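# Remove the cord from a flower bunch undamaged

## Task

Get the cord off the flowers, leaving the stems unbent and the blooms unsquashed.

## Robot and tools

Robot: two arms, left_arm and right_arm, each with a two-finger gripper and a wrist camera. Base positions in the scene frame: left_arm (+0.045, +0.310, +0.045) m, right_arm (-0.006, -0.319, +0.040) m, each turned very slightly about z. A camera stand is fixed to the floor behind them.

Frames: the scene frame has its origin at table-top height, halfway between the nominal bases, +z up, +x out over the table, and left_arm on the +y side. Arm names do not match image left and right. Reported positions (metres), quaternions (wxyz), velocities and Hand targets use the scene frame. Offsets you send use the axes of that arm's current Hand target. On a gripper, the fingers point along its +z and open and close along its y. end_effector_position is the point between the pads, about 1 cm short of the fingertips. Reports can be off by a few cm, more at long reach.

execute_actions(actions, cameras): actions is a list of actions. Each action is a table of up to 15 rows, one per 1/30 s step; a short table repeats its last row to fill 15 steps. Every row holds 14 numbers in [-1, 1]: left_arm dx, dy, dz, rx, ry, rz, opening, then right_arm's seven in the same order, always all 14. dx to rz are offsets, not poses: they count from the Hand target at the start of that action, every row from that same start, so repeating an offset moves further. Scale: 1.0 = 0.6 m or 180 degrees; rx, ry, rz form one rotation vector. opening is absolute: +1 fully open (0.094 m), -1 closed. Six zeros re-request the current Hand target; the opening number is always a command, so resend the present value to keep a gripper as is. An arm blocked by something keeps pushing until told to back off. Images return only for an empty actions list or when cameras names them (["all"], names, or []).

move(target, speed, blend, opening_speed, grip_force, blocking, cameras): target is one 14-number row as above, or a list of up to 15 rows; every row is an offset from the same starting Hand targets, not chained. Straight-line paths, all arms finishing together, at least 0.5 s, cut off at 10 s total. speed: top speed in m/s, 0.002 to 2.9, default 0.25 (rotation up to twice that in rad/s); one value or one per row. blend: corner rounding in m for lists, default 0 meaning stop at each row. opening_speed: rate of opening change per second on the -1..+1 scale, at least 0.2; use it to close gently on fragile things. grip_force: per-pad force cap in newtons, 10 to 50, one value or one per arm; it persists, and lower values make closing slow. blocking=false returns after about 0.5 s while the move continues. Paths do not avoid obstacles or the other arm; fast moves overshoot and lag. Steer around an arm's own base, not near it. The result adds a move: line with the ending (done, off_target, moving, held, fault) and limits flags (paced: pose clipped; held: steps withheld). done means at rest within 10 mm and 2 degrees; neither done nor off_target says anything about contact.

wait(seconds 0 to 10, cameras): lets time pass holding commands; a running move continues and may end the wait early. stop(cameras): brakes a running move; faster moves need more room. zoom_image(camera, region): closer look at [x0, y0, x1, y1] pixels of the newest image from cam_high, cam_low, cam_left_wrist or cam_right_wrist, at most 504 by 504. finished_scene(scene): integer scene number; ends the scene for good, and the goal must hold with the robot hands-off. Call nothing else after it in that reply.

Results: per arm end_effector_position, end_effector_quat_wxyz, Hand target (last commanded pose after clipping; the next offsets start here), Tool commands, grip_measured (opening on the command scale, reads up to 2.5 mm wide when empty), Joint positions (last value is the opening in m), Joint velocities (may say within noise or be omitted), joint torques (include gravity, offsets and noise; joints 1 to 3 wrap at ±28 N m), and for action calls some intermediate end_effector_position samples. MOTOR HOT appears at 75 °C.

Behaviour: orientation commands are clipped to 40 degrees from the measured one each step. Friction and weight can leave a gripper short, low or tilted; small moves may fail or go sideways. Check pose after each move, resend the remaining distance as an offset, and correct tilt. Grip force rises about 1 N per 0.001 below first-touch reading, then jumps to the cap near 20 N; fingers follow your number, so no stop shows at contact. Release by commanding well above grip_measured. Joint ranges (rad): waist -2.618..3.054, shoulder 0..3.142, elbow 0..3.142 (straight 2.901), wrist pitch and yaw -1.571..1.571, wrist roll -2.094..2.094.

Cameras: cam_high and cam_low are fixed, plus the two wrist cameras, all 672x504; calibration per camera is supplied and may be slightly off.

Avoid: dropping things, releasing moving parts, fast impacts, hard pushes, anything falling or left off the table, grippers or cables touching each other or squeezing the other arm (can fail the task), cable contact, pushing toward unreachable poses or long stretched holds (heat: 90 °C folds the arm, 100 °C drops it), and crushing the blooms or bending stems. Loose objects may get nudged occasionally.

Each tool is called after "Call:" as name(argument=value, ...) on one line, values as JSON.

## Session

Call:
execute_actions(actions=[])

Scene clock: 0.00 s.
left_arm: end_effector_position=(+0.4296, +0.3002, +0.1167) grip_measured=+1.000 end_effector_quat_wxyz=(+0.547, +0.005, +0.837, +0.008) | right_arm: end_effector_position=(+0.3940, -0.3607, +0.1270) grip_measured=+1.000 end_effector_quat_wxyz=(+0.551, +0.071, +0.831, +0.004)
Joint positions: left_arm=[-0.033 1.541 0.345 0.782 -0.052 -0.003 0.094] | right_arm=[-0.077 1.539 0.43 0.707 -0.04 0.075 0.094]
Joint velocities: within noise
Joint torques (N m): no reading
Heat: left arm: 41 °C; right arm: 45 °C.
Hand target: left_arm +0.4344, +0.3000, +0.1272; +0.560, +0.004, +0.828, +0.007 | right_arm +0.3983, -0.3612, +0.1373; +0.564, +0.070, +0.823, +0.003
Tool commands: left_gripper/opening=+1.0 right_gripper/opening=+1.0
camera_calibration:
cam_left_wrist: T_world_to_cam=[[-0.00201389, -0.999983, 0.00547309, 0.297372], [-0.751, -0.00210149, -0.660299, 0.43622], [0.6603, -0.00544006, -0.750983, -0.112349], [0, 0, 0, 1]] pos_world=[0.402384, 0.297672, 0.202036]
cam_right_wrist: T_world_to_cam=[[-0.126819, -0.9895, -0.0693305, -0.302266], [-0.72652, 0.140246, -0.672681, 0.461879], [0.675341, -0.0349384, -0.736678, -0.0935771], [0, 0, 0, 1]] pos_world=[0.360428, -0.367138, 0.220805]

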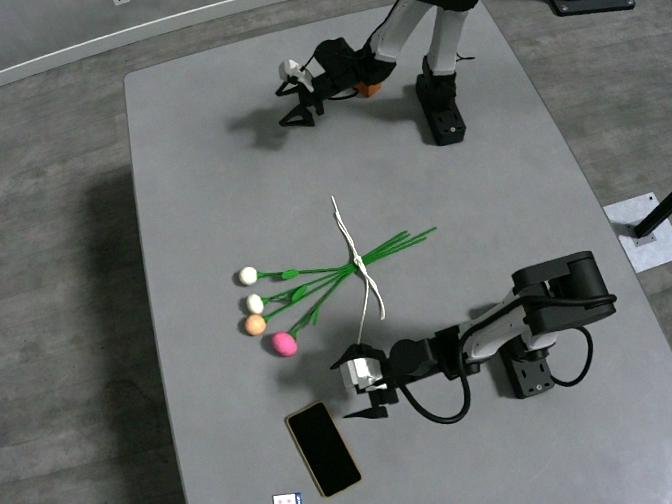

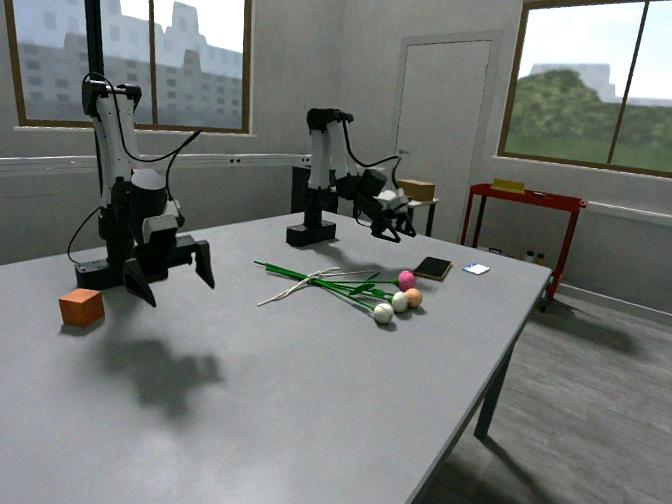

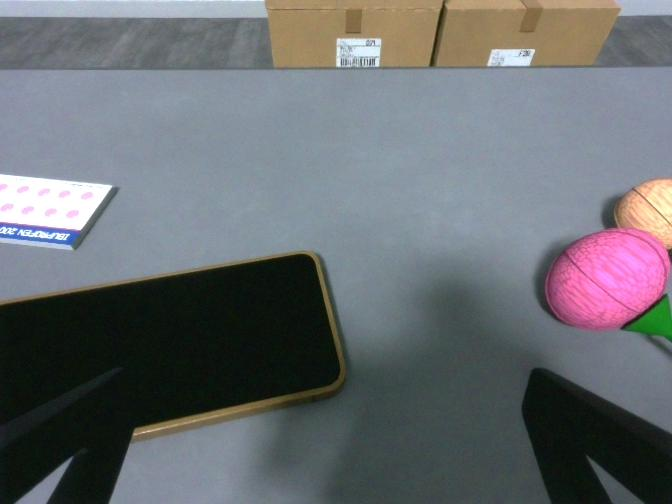

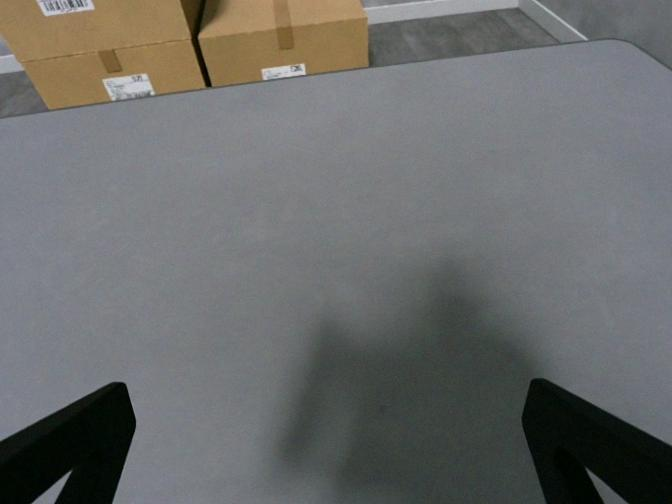

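Call:
zoom_image(camera="cam_high", region=[290, 180, 450, 360])

Call:
zoom_image(camera="cam_high", region=[325, 230, 405, 300])

Call:
zoom_image(camera="cam_low", region=[240, 240, 440, 340])

Scaled by 2.800 from the camera's 672x504 image, which has a finer 960x720 frame.

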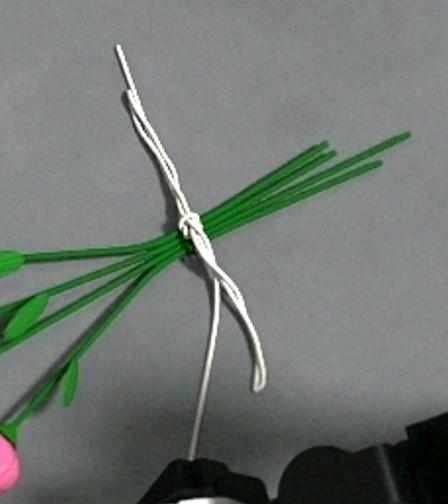

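Scaled by 6.300 from the camera's 672x504 image, which has a finer 960x720 frame.

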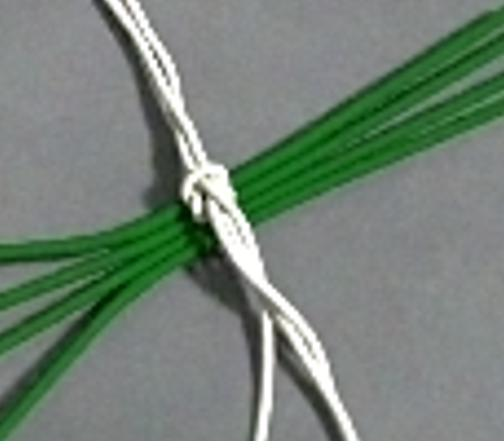

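Scaled by 2.520 from the camera's 672x504 image, which has a finer 960x720 frame.

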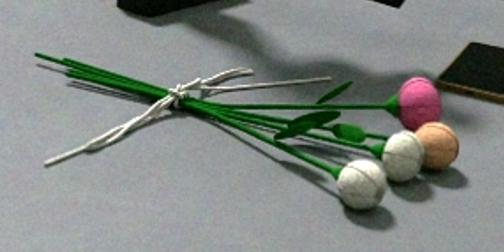

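Call:
move(target=[0.1103, -0.1462, -0.0482, 0.2815, 0.2996, 0.4085, 0.2, 0.1783, 0.3563, -0.0868, 0.2674, 0.3043, 0.3499, 0.2], speed=0.45, cameras=["all"])

Scene clock: 211.20 s.
left_arm: end_effector_position=(+0.3755, +0.2138, +0.0711) grip_measured=+0.202 end_effector_quat_wxyz=(-0.003, +0.670, +0.742, -0.009) | right_arm: end_effector_position=(+0.3320, -0.1394, +0.0698) grip_measured=+0.202 end_effector_quat_wxyz=(+0.002, +0.653, +0.758, -0.008)
Joint positions: left_arm=[-0.261 1.921 1.326 -0.988 0.013 1.194 0.056] | right_arm=[0.536 2.057 1.541 -1.068 0.009 1.913 0.056]
Joint torques (N m): left_arm=[-0.16 -6.32 7.87 0.15 0.05 0.16] | right_arm=[0.55 -11.04 6.87 0.16 -0.12 0.18]
Heat: left arm: 45 °C; right arm: 46 °C.
Hand target: left_arm +0.3831, +0.2130, +0.0752; +0.000, +0.675, +0.737, +0.000 | right_arm +0.3359, -0.1331, +0.0750; +0.000, +0.656, +0.755, +0.000
Off the commanded pose: left_arm 0.009 m, 1 deg | right_arm 0.009 m, 1 deg.
move: done
camera_calibration:
cam_left_wrist: T_world_to_cam=[[-0.992249, -0.120907, 0.0286988, 0.393295], [-0.0982187, 0.904541, 0.414919, -0.149991], [-0.0761258, 0.408884, -0.909406, 0.087887], [0, 0, 0, 1]] pos_world=[0.382205, 0.147289, 0.130872]
cam_right_wrist: T_world_to_cam=[[-0.98729, -0.15657, 0.0273018, 0.299941], [-0.132604, 0.906187, 0.401549, 0.18206], [-0.0876109, 0.392825, -0.915431, 0.239265], [0, 0, 0, 1]] pos_world=[0.341233, -0.212008, 0.137736]

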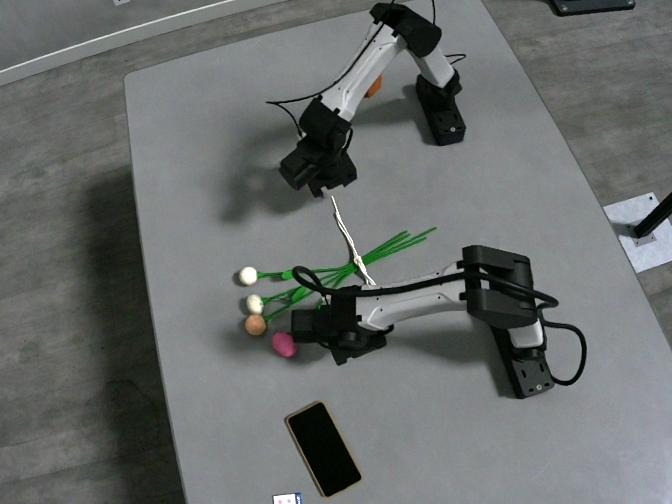

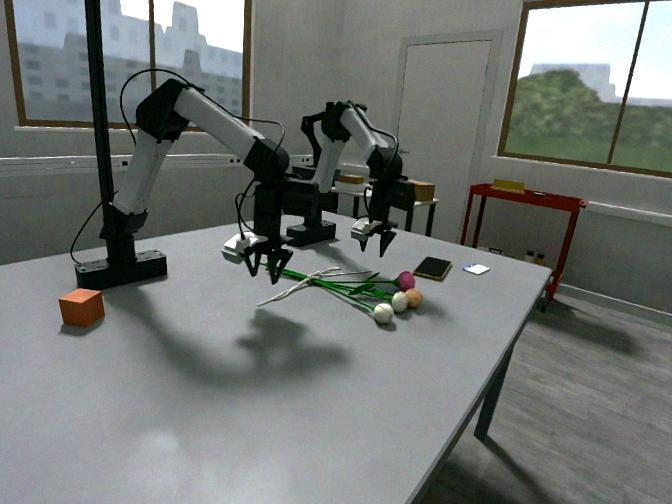

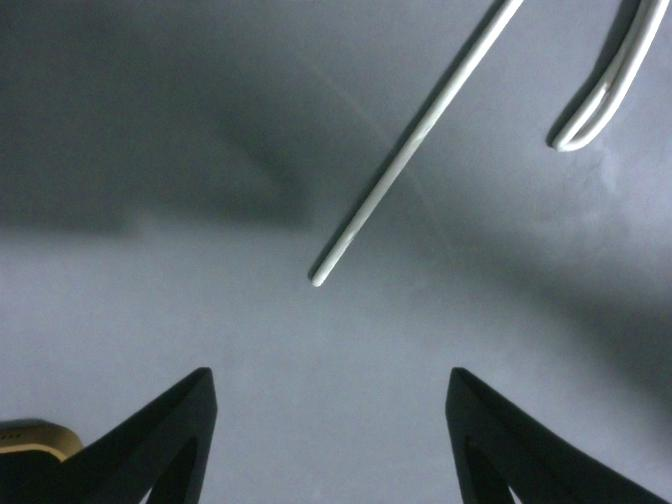

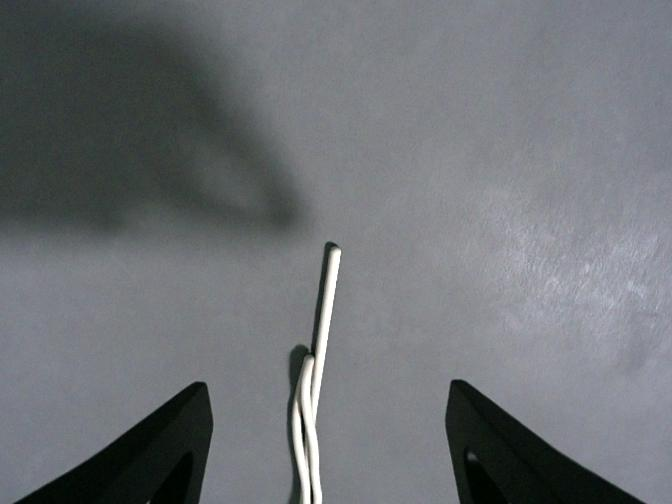

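Call:
move(target=[[-0.0258, -0.0145, 0.102, 0, 0, 0.0833, 0.2, 0.0095, 0.0, 0.1083, 0, 0, 0, 0.2], [-0.0258, -0.0145, 0.102, 0, 0, 0.0833, -1, 0.0095, 0.0, 0.1083, 0, 0, 0, -1], [0.496, -0.0077, 0.0587, 0, 0, -0.0167, -1, -0.4278, -0.0614, 0.0583, 0, 0, 0, -1]], speed=[0.12, 0.1, 0.13], cameras=["all"])

Call:
zoom_image(camera="cam_high", region=[310, 130, 410, 360])

Scene clock: 261.40 s.
left_arm: end_effector_position=(+0.3471, +0.5042, +0.0369) grip_measured=-0.965 end_effector_quat_wxyz=(+0.003, +0.651, +0.759, -0.006) | right_arm: end_effector_position=(+0.3255, -0.3887, +0.0264) grip_measured=-0.963 end_effector_quat_wxyz=(-0.019, +0.660, +0.751, -0.007)
Joint positions: left_arm=[0.591 2.023 1.326 -0.883 0.008 1.995 0.002] | right_arm=[-0.167 1.989 1.252 -0.874 -0.007 1.23 0.002]
Joint torques (N m): left_arm=[0.08 -6.89 7.46 0.12 0.1 0.2] | right_arm=[0.05 -12.83 6.24 0.15 0.03 -0.14]
Heat: left arm: 45 °C; right arm: 51 °C.
Hand target: left_arm +0.3523, +0.5091, +0.0400; +0.000, +0.656, +0.755, +0.000 | right_arm +0.3352, -0.3924, +0.0399; +0.000, +0.656, +0.755, +0.000
Off the commanded pose: left_arm 0.008 m, 1 deg | right_arm 0.017 m, 2 deg.
move: off_target (right_arm)
camera_calibration:
cam_left_wrist: T_world_to_cam=[[-0.984967, -0.171816, 0.0178704, 0.42473], [-0.149343, 0.898965, 0.411776, -0.380654], [-0.0868144, 0.402917, -0.91111, -0.057408], [0, 0, 0, 1]] pos_world=[0.356513, 0.4383, 0.0968491]
cam_right_wrist: T_world_to_cam=[[-0.989035, -0.137907, 0.0528283, 0.262929], [-0.102077, 0.8969, 0.430292, 0.410113], [-0.106722, 0.420181, -0.901143, 0.313355], [0, 0, 0, 1]] pos_world=[0.335351, -0.463236, 0.0920189]

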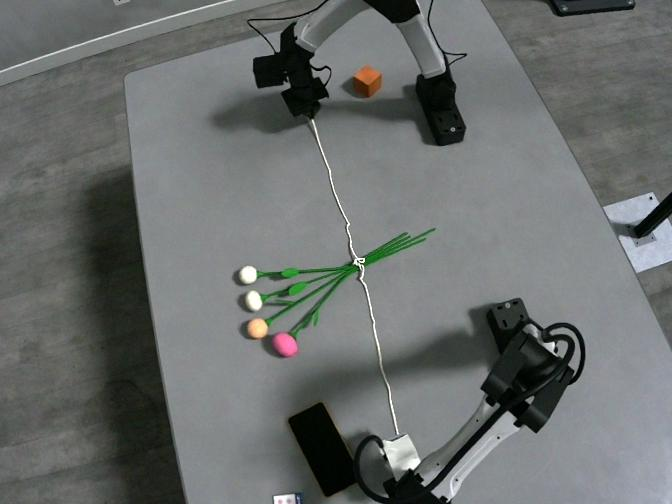

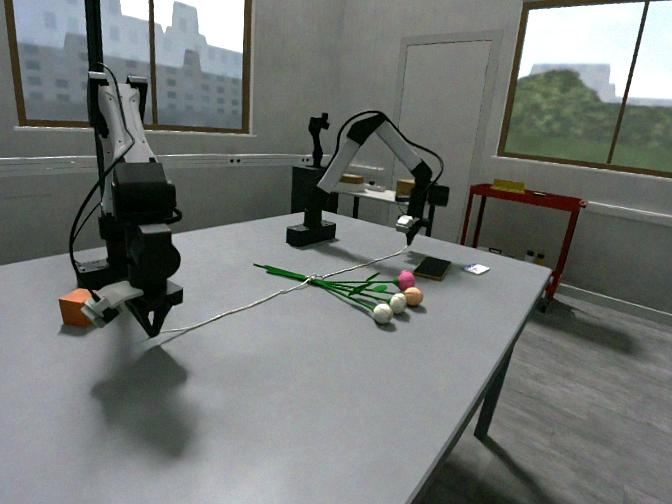

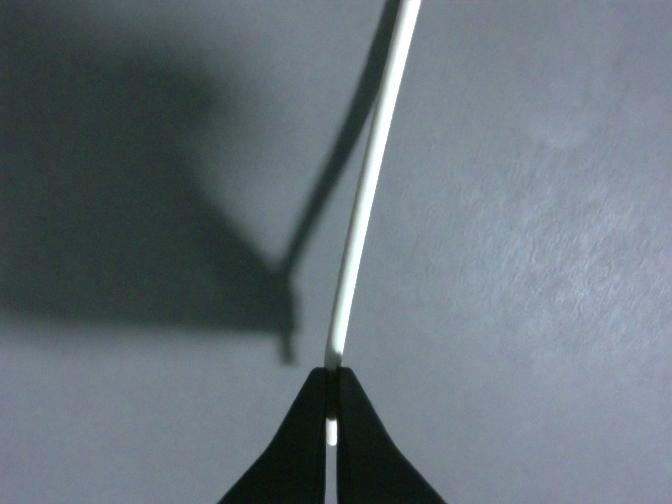

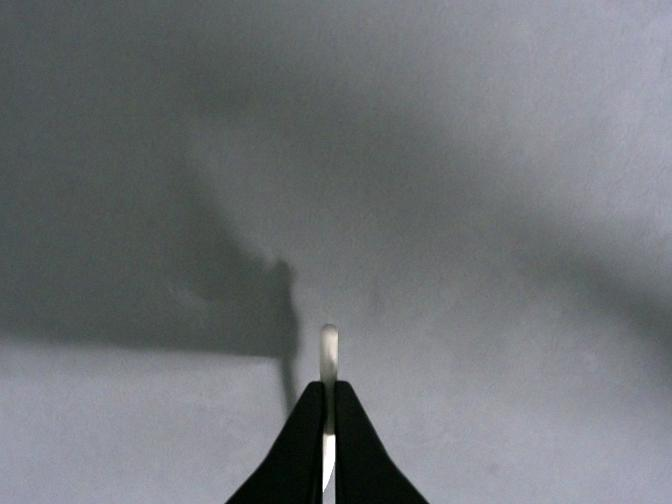

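Scaled by 2.191 from the camera's 672x504 image, which has a finer 960x720 frame.

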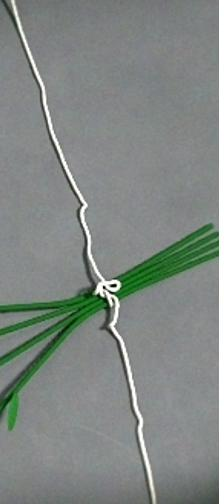

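Call:
zoom_image(camera="cam_high", region=[330, 230, 390, 300])

Call:
zoom_image(camera="cam_low", region=[270, 250, 350, 310])

Scaled by 7.200 from the camera's 672x504 image, which has a finer 960x720 frame.

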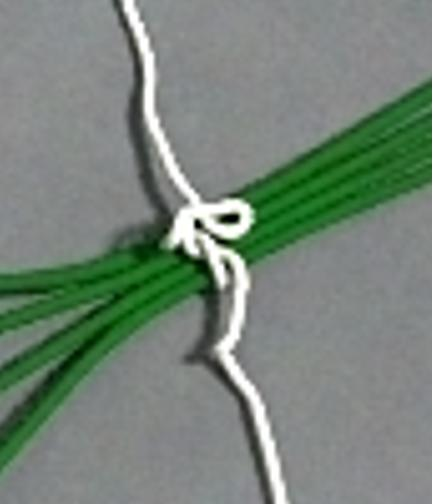

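Scaled by 6.300 from the camera's 672x504 image, which has a finer 960x720 frame.

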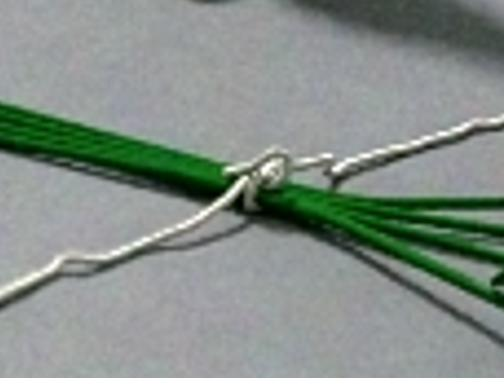

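Call:
move(target=[0.0495, 0.007, 0, 0, 0, 0, -1, -0.0495, -0.007, 0, 0, 0, 0, -1], speed=0.08, cameras=["cam_high", "cam_low"])

Call:
zoom_image(camera="cam_high", region=[330, 230, 390, 300])

Call:
zoom_image(camera="cam_low", region=[270, 250, 350, 310])

Scene clock: 275.20 s.
left_arm: end_effector_position=(+0.3478, +0.5325, +0.0367) grip_measured=-0.965 end_effector_quat_wxyz=(+0.003, +0.652, +0.758, -0.007) | right_arm: end_effector_position=(+0.3289, -0.4184, +0.0346) grip_measured=-0.963 end_effector_quat_wxyz=(-0.008, +0.659, +0.752, +0.000)
Joint positions: left_arm=[0.653 2.082 1.416 -0.916 0.008 2.06 0.002] | right_arm=[-0.247 1.989 1.29 -0.886 -0.006 1.148 0.002]
Joint torques (N m): left_arm=[0.34 -7.3 7.72 0.13 0.09 0.22] | right_arm=[-0.13 -10.32 6.48 0.24 0.02 -0.13]
Heat: left arm: 46 °C; right arm: 52 °C.
Hand target: left_arm +0.3524, +0.5392, +0.0401; +0.000, +0.656, +0.755, +0.000 | right_arm +0.3352, -0.4224, +0.0399; +0.000, +0.656, +0.755, +0.000
Off the commanded pose: left_arm 0.009 m, 1 deg | right_arm 0.009 m, 1 deg.
move: done
Images, in order (width x height): cam_high 672x504, cam_low 672x504.

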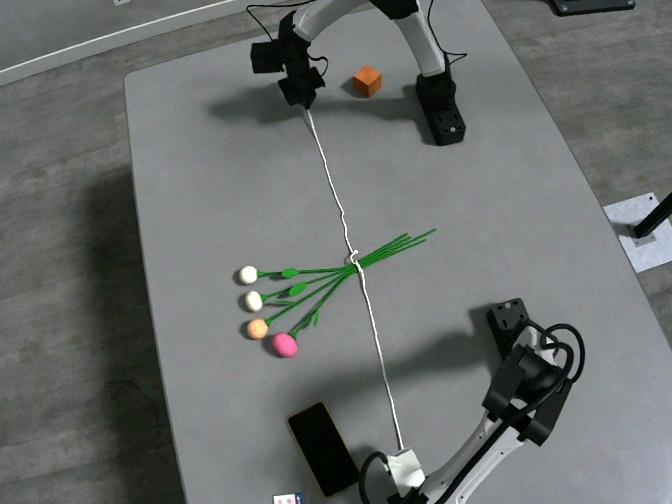

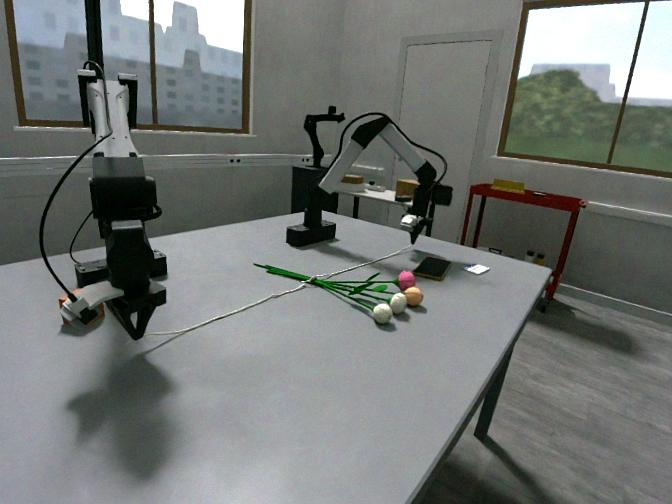

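Scaled by 7.200 from the camera's 672x504 image, which has a finer 960x720 frame.

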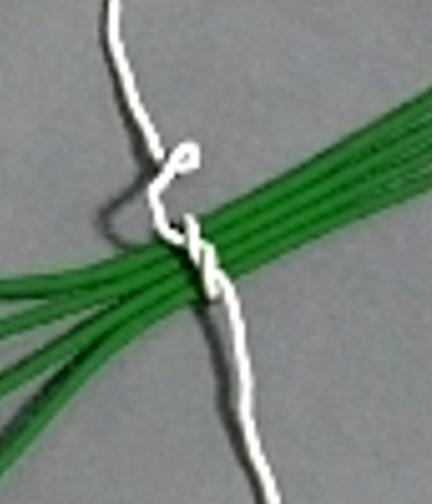

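Scaled by 6.300 from the camera's 672x504 image, which has a finer 960x720 frame.

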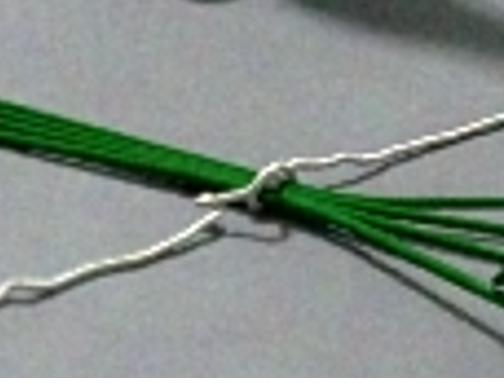

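Call:
move(target=[[-0.033, -0.0046, 0.0435, 0, 0, 0, -1, 0, 0, 0, 0, 0, 0, -1], [-0.033, -0.0046, 0.0435, 0, 0, 0, 0.1, 0, 0, 0, 0, 0, 0, -1], [-0.033, -0.0046, -0.0998, 0, 0, 0, 0.1, 0, 0, 0, 0, 0, 0, -1], [-0.922, -0.1587, -0.0748, 0, 0, -0.0222, 0.1, 0, 0, 0, 0, 0, 0, -1]], speed=[0.12, 0.1, 0.2, 0.4], blend=[0, 0, 0.03, 0], cameras=["all"])

Call:
zoom_image(camera="cam_low", region=[230, 220, 350, 310])

Scene clock: 328.27 s.
left_arm: end_effector_position=(+0.3288, -0.0198, +0.0811) grip_measured=+0.098 end_effector_quat_wxyz=(-0.007, +0.633, +0.774, -0.003) | right_arm: end_effector_position=(+0.3288, -0.4183, +0.0346) grip_measured=-0.963 end_effector_quat_wxyz=(-0.008, +0.659, +0.752, +0.000)
Joint positions: left_arm=[-0.842 2.259 1.885 -1.209 0.008 0.515 0.052] | right_arm=[-0.247 1.989 1.29 -0.886 -0.006 1.147 0.002]
Joint torques (N m): left_arm=[0.65 -8.76 8.34 0.2 0.07 0.03] | right_arm=[-0.12 -10.33 6.5 0.23 0.02 -0.14]
Heat: left arm: 47 °C; right arm: 52 °C.
Hand target: left_arm +0.3355, -0.0219, +0.0846; +0.000, +0.629, +0.777, +0.000 | right_arm +0.3351, -0.4224, +0.0399; +0.000, +0.656, +0.755, +0.000
Off the commanded pose: left_arm 0.008 m, 1 deg | right_arm 0.009 m, 1 deg.
move: done
camera_calibration:
cam_left_wrist: T_world_to_cam=[[-0.975687, -0.217704, 0.0252948, 0.311334], [-0.186276, 0.884529, 0.427679, 0.0800157], [-0.115481, 0.412569, -0.903577, 0.20143], [0, 0, 0, 1]] pos_world=[0.341931, -0.0861013, 0.139911]
cam_right_wrist: T_world_to_cam=[[-0.989728, -0.140034, 0.0287949, 0.261764], [-0.114807, 0.898533, 0.423625, 0.438645], [-0.0851953, 0.415968, -0.90538, 0.324905], [0, 0, 0, 1]] pos_world=[0.337115, -0.492631, 0.100804]

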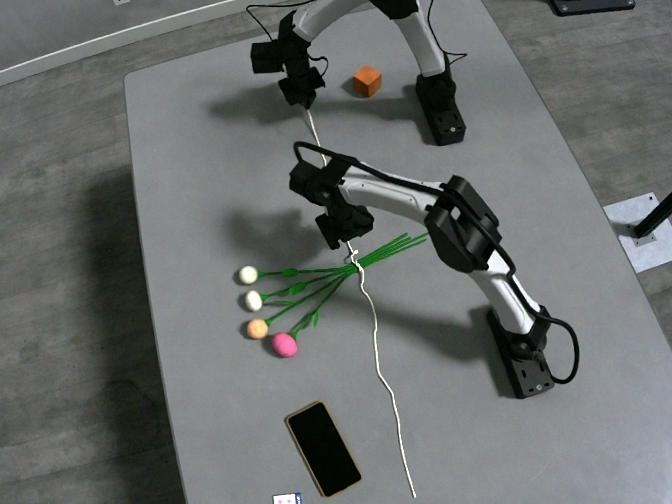

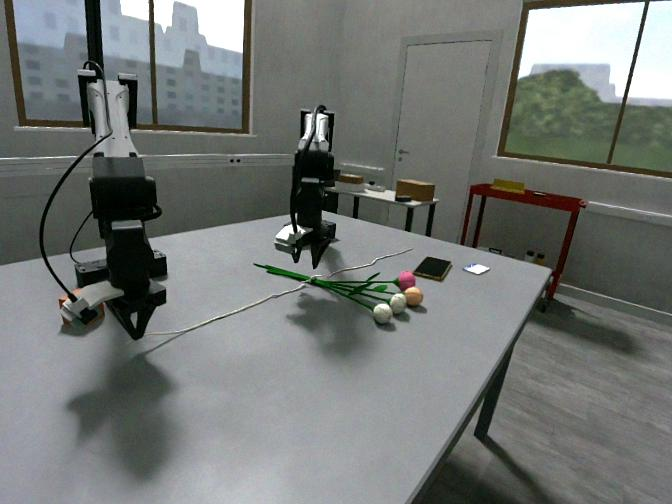

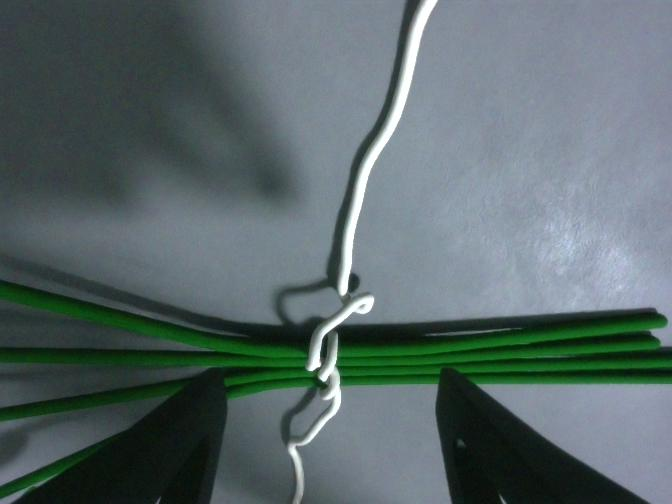

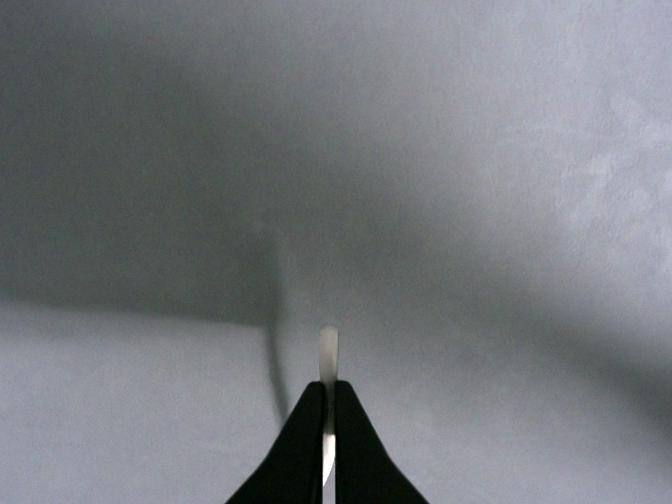

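Scaled by 4.200 from the camera's 672x504 image, which has a finer 960x720 frame.

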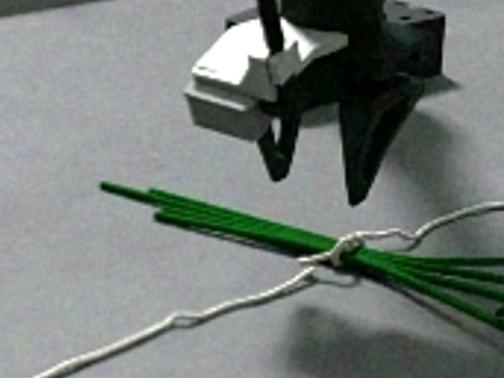

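Call:
move(target=[[0.0167, 0, 0.1193, 0, 0, 0, 0.1, 0, 0, 0, 0, 0, 0, -1], [0.0167, 0, 0.1193, 0, 0, 0, 0.1, -0.424, -0.0595, 0, 0, 0, 0, -1]], speed=[0.12, 0.15], cameras=["all"])

Call:
zoom_image(camera="cam_low", region=[210, 220, 390, 340])

Scene clock: 358.67 s.
left_arm: end_effector_position=(+0.3419, -0.0610, +0.0249) grip_measured=+0.098 end_effector_quat_wxyz=(+0.078, +0.633, +0.768, -0.059) | right_arm: end_effector_position=(+0.3266, -0.6120, +0.0381) grip_measured=-0.963 end_effector_quat_wxyz=(-0.096, +0.647, +0.754, +0.059)
Joint positions: left_arm=[-0.848 2.296 1.7 -0.8 0.088 0.507 0.052] | right_arm=[-0.719 2.561 2.251 -1.461 -0.107 0.643 0.002]
Joint torques (N m): left_arm=[2.13 -9.17 4.98 -0.76 -0.62 0.28] | right_arm=[-3.88 -15.49 8.69 1.46 1.06 -0.16]
Heat: left arm: 47 °C; right arm: 52 °C.
Hand target: left_arm +0.3334, -0.0121, +0.0131; +0.000, +0.629, +0.777, +0.000 | right_arm +0.3353, -0.6792, +0.0397; +0.000, +0.656, +0.755, +0.000
Off the commanded pose: left_arm 0.051 m, 11 deg | right_arm 0.068 m, 13 deg.
move: off_target (left_arm, right_arm)
camera_calibration:
cam_left_wrist: T_world_to_cam=[[-0.977822, -0.209307, 0.00735558, 0.318222], [-0.201589, 0.950128, 0.237947, 0.156995], [-0.0567928, 0.231187, -0.97125, 0.139781], [0, 0, 0, 1]] pos_world=[0.350751, -0.114875, 0.0960651]
cam_right_wrist: T_world_to_cam=[[-0.984353, -0.168734, 0.050782, 0.212217], [-0.104248, 0.789993, 0.604188, 0.534105], [-0.142064, 0.58944, -0.795222, 0.529006], [0, 0, 0, 1]] pos_world=[0.339729, -0.697949, 0.0871998]

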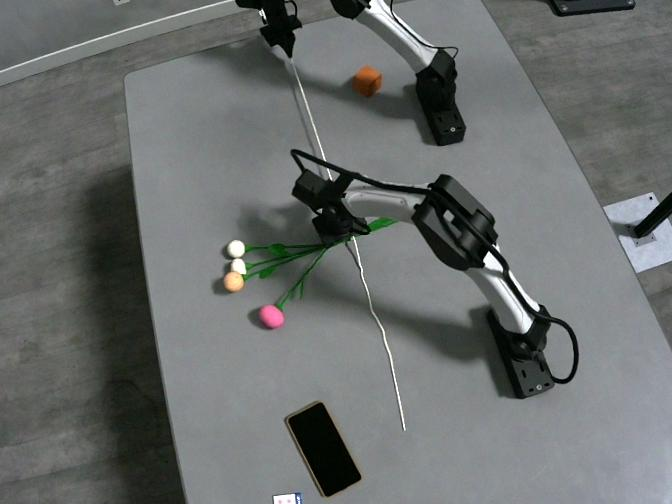

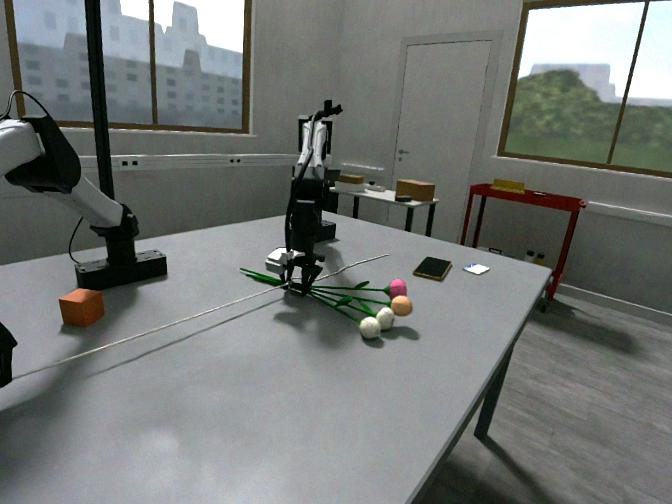

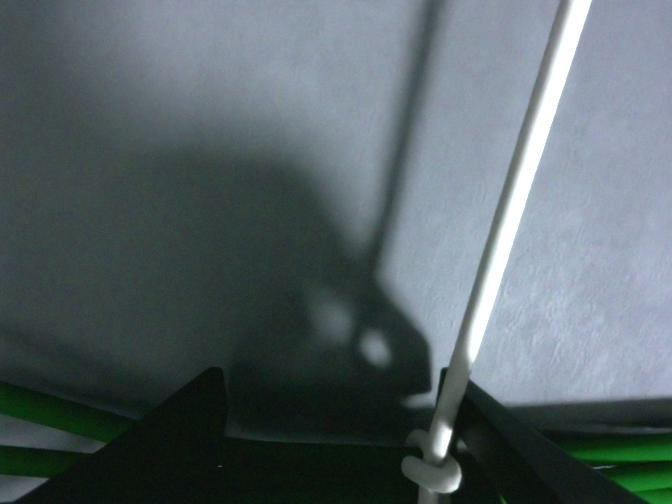

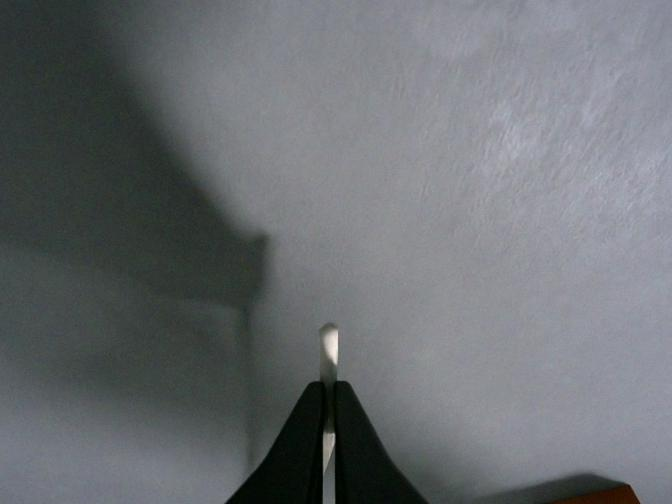

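Scaled by 2.800 from the camera's 672x504 image, which has a finer 960x720 frame.

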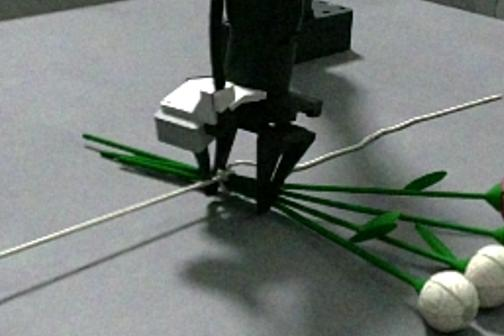

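Call:
move(target=[-0.0674, -0.0518, 0, 0, 0, 0, 0.1, 0.1403, 0.0197, 0, 0, 0, 0, -1], speed=0.12, cameras=["all"])

Call:
zoom_image(camera="cam_left_wrist", region=[200, 260, 560, 504])

Call:
zoom_image(camera="cam_high", region=[300, 200, 420, 300])

Call:
zoom_image(camera="cam_low", region=[250, 250, 330, 310])

Scene clock: 383.90 s.
left_arm: end_effector_position=(+0.3163, -0.0603, +0.0207) grip_measured=+0.098 end_effector_quat_wxyz=(+0.017, +0.630, +0.777, -0.005) | right_arm: end_effector_position=(+0.3302, -0.5883, +0.0216) grip_measured=-0.963 end_effector_quat_wxyz=(-0.028, +0.651, +0.758, +0.005)
Joint positions: left_arm=[-0.923 2.368 1.827 -0.994 0 0.425 0.052] | right_arm=[-0.635 2.341 1.805 -1.091 -0.012 0.739 0.002]
Joint torques (N m): left_arm=[-0.43 -8.08 6.9 0.12 0.14 0.02] | right_arm=[0.16 -18.65 4.21 0.41 0.06 0.16]
Heat: left arm: 50 °C; right arm: 58 °C.
Hand target: left_arm +0.3114, -0.0581, +0.0130; +0.000, +0.629, +0.777, +0.000 | right_arm +0.3353, -0.5943, +0.0398; +0.000, +0.656, +0.755, +0.000
Off the commanded pose: left_arm 0.009 m, 2 deg | right_arm 0.020 m, 3 deg.
move: off_target (right_arm)
camera_calibration:
cam_left_wrist: T_world_to_cam=[[-0.974028, -0.226422, -0.00144439, 0.291272], [-0.208875, 0.896045, 0.391757, 0.147961], [-0.0874082, 0.381884, -0.920067, 0.151737], [0, 0, 0, 1]] pos_world=[0.327875, -0.124576, 0.0820638]
cam_right_wrist: T_world_to_cam=[[-0.985867, -0.160908, 0.0466389, 0.225754], [-0.122178, 0.881032, 0.457006, 0.588426], [-0.114626, 0.444849, -0.88824, 0.410264], [0, 0, 0, 1]] pos_world=[0.341483, -0.664603, 0.0849699]

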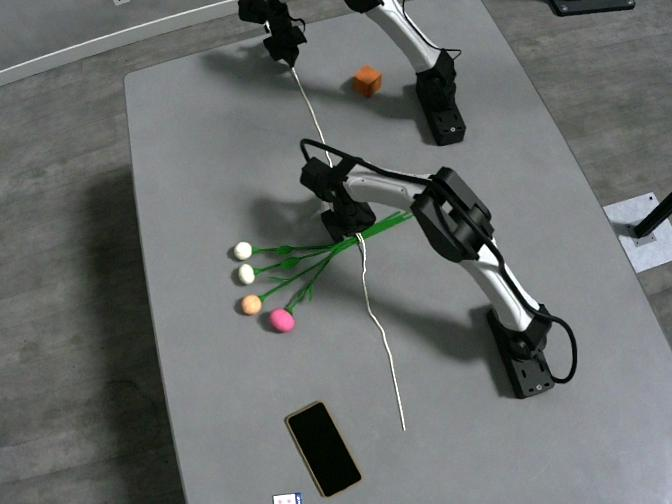

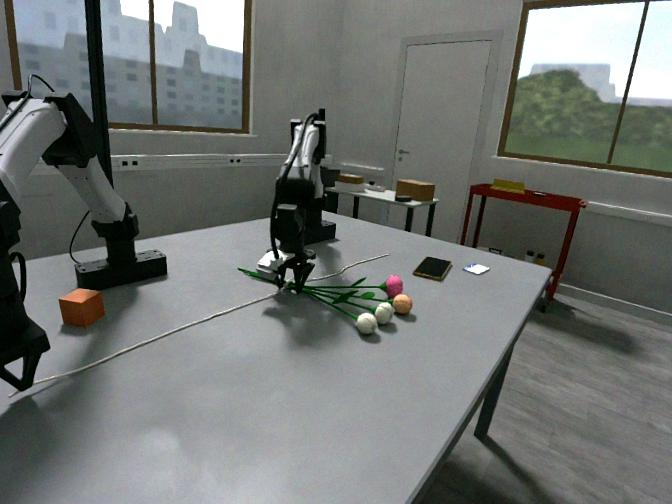

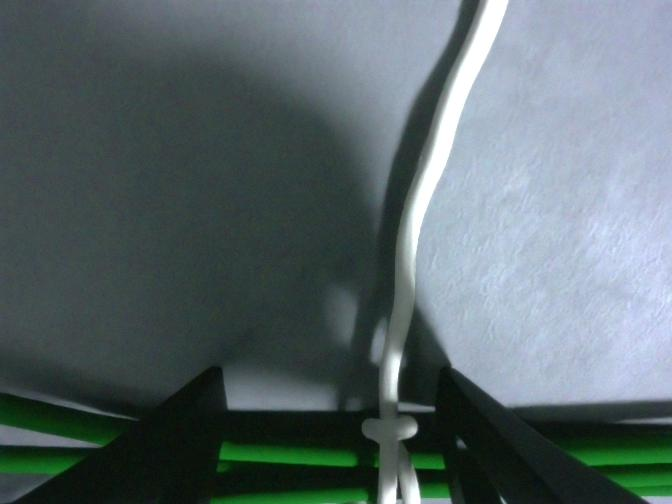

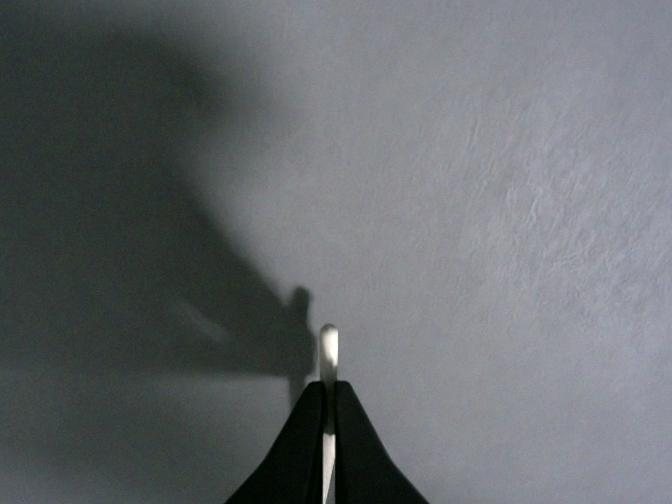

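Scaled by 1.400 from the camera's 672x504 image, which has a finer 960x720 frame.

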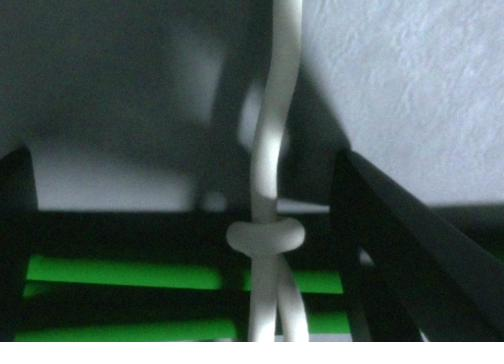

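Scaled by 4.200 from the camera's 672x504 image, which has a finer 960x720 frame.

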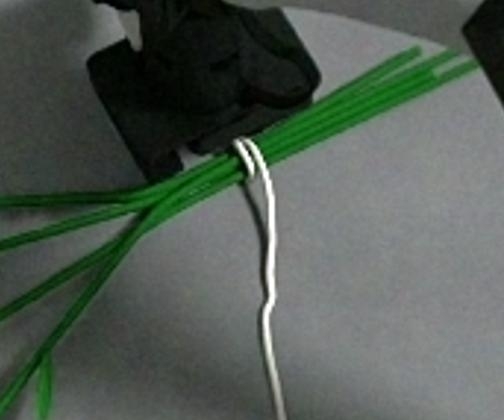

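Scaled by 6.300 from the camera's 672x504 image, which has a finer 960x720 frame.

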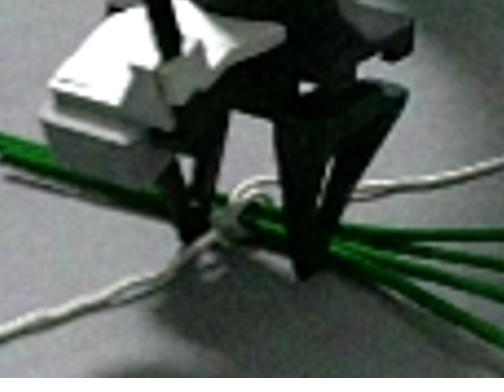

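Call:
move(target=[[0.0035, -0.0163, 0, 0, 0, 0, 0.3, 0, 0, 0, 0, 0, 0, -1], [0.0335, -0.0163, 0, 0, 0, 0, 0.3, -0.1612, 0.0021, 0, 0, 0, 0, -1]], speed=[0.1, 0.1], cameras=["cam_high", "cam_left_wrist"])

Call:
zoom_image(camera="cam_high", region=[300, 200, 420, 300])

Scene clock: 477.50 s.
left_arm: end_effector_position=(+0.3085, -0.0611, +0.0199) grip_measured=+0.298 end_effector_quat_wxyz=(+0.036, +0.628, +0.777, -0.012) | right_arm: end_effector_position=(+0.3505, -0.6758, +0.0339) grip_measured=-0.963 end_effector_quat_wxyz=(-0.017, +0.656, +0.755, +0.013)
Joint positions: left_arm=[-0.937 2.314 1.727 -0.908 0.003 0.407 0.061] | right_arm=[-0.749 2.74 2.6 -1.468 -0.022 0.637 0.002]
Joint torques (N m): left_arm=[0.64 -10.14 2.62 0 0.12 0.17] | right_arm=[-0.92 -15.95 7.35 0.42 0.17 -0.14]
Heat: left arm: 54 °C; right arm: 68 °C.
Hand target: left_arm +0.2977, -0.0406, +0.0131; +0.000, +0.629, +0.777, +0.000 | right_arm +0.3501, -0.6898, +0.0397; +0.000, +0.656, +0.755, +0.000
Off the commanded pose: left_arm 0.024 m, 4 deg | right_arm 0.015 m, 2 deg.
move: off_target (left_arm, right_arm)
camera_calibration:
cam_left_wrist: T_world_to_cam=[[-0.973061, -0.230153, -0.0134916, 0.283259], [-0.219752, 0.908209, 0.356182, 0.152138], [-0.069723, 0.349551, -0.934319, 0.143539], [0, 0, 0, 1]] pos_world=[0.319069, -0.123154, 0.0837438]
Images, in order (width x height): cam_high 672x504, cam_left_wrist 672x504.

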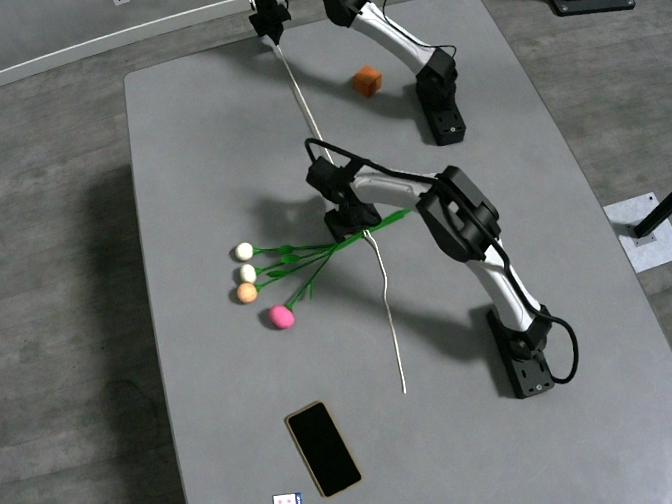

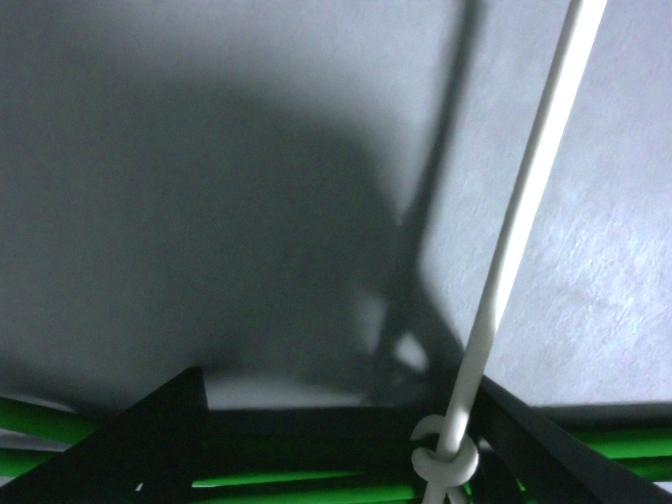

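Scaled by 4.200 from the camera's 672x504 image, which has a finer 960x720 frame.

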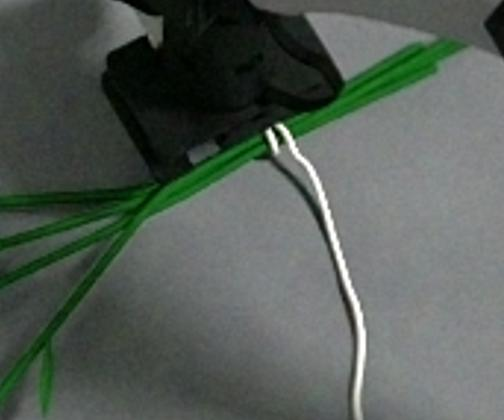

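Call:
move(target=[[-0.0222, -0.0349, 0, 0, 0, 0, 0.3, 0.033, 0.0046, 0.05, 0, 0, 0, -1], [-0.0222, -0.0349, 0, 0, 0, 0, 0.3, 0.033, 0.0046, 0.05, 0, 0, 0, 0.3], [-0.0222, -0.0349, 0, 0, 0, 0, 0.3, 0.033, 0.0046, -0.0838, 0, 0, 0, 0.3], [-0.0222, -0.0349, 0, 0, 0, 0, 0.3, 0.7158, 0.028, -0.0672, 0, 0, 0, 0.3]], speed=[0.1, 0.1, 0.2, 0.4], blend=[0, 0, 0.03, 0], cameras=["cam_high", "cam_left_wrist", "cam_right_wrist"])

Scene clock: 507.27 s.
left_arm: end_effector_position=(+0.2901, -0.0642, +0.0194) grip_measured=+0.298 end_effector_quat_wxyz=(+0.022, +0.629, +0.777, -0.005) | right_arm: end_effector_position=(+0.3022, -0.2603, +0.0726) grip_measured=+0.298 end_effector_quat_wxyz=(-0.017, +0.649, +0.760, -0.011)
Joint positions: left_arm=[-0.977 2.314 1.727 -0.939 -0.004 0.369 0.061] | right_arm=[0.225 1.828 1.231 -1.013 -0.012 1.594 0.061]
Joint torques (N m): left_arm=[-0.79 -8.99 4.72 0.12 0.17 -0.01] | right_arm=[-0.09 -12.25 4.15 0.4 0.09 0.17]
Heat: left arm: 53 °C; right arm: 69 °C.
Hand target: left_arm +0.2800, -0.0579, +0.0131; +0.000, +0.629, +0.777, +0.000 | right_arm +0.3067, -0.2623, +0.0802; +0.000, +0.656, +0.755, +0.000
Off the commanded pose: left_arm 0.014 m, 3 deg | right_arm 0.009 m, 3 deg.
move: off_target (left_arm, right_arm)
camera_calibration:
cam_left_wrist: T_world_to_cam=[[-0.973716, -0.227661, -0.00695633, 0.264885], [-0.212732, 0.898101, 0.384915, 0.147903], [-0.0813829, 0.376278, -0.922926, 0.147709], [0, 0, 0, 1]] pos_world=[0.301407, -0.128107, 0.0812368]
cam_right_wrist: T_world_to_cam=[[-0.984725, -0.164687, 0.0565184, 0.24655], [-0.125878, 0.897633, 0.422386, 0.280626], [-0.120294, 0.40882, -0.904652, 0.300007], [0, 0, 0, 1]] pos_world=[0.314198, -0.333944, 0.138935]
Images, in order (width x height): cam_high 672x504, cam_left_wrist 672x504, cam_right_wrist 672x504.

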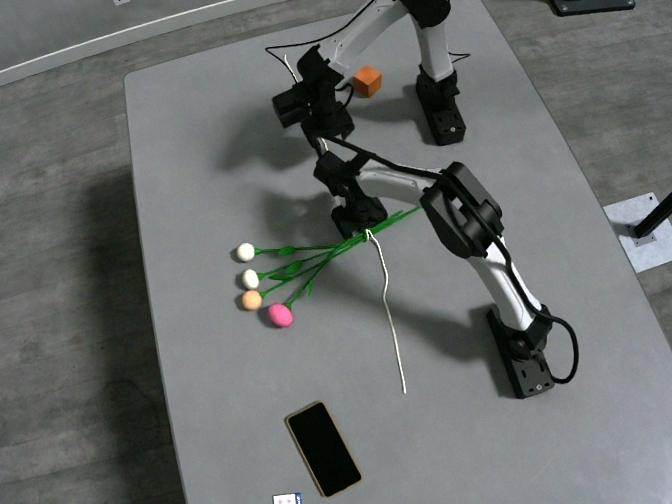

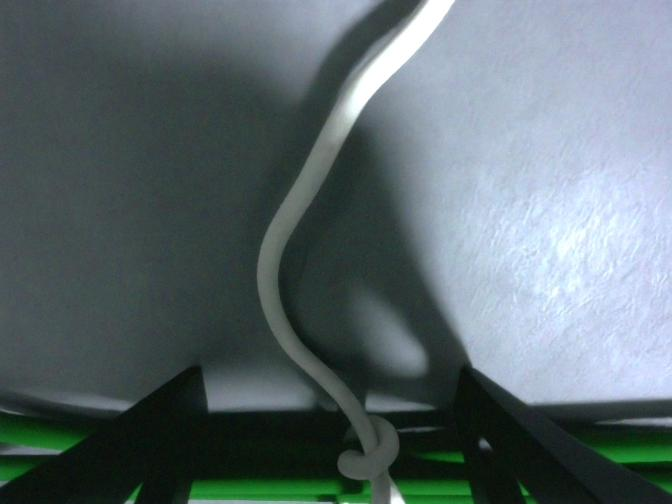

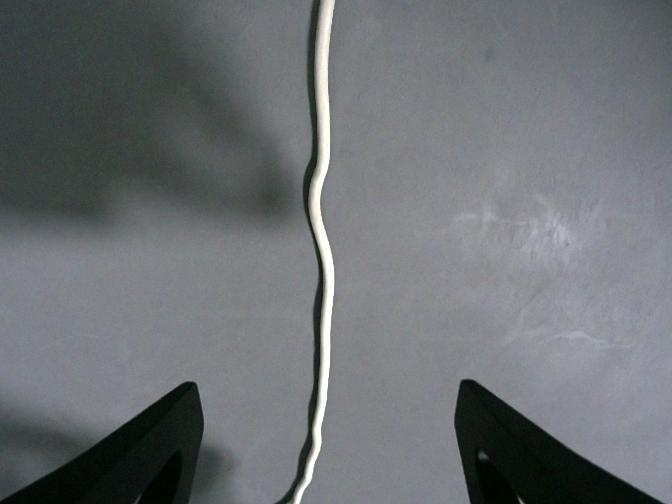

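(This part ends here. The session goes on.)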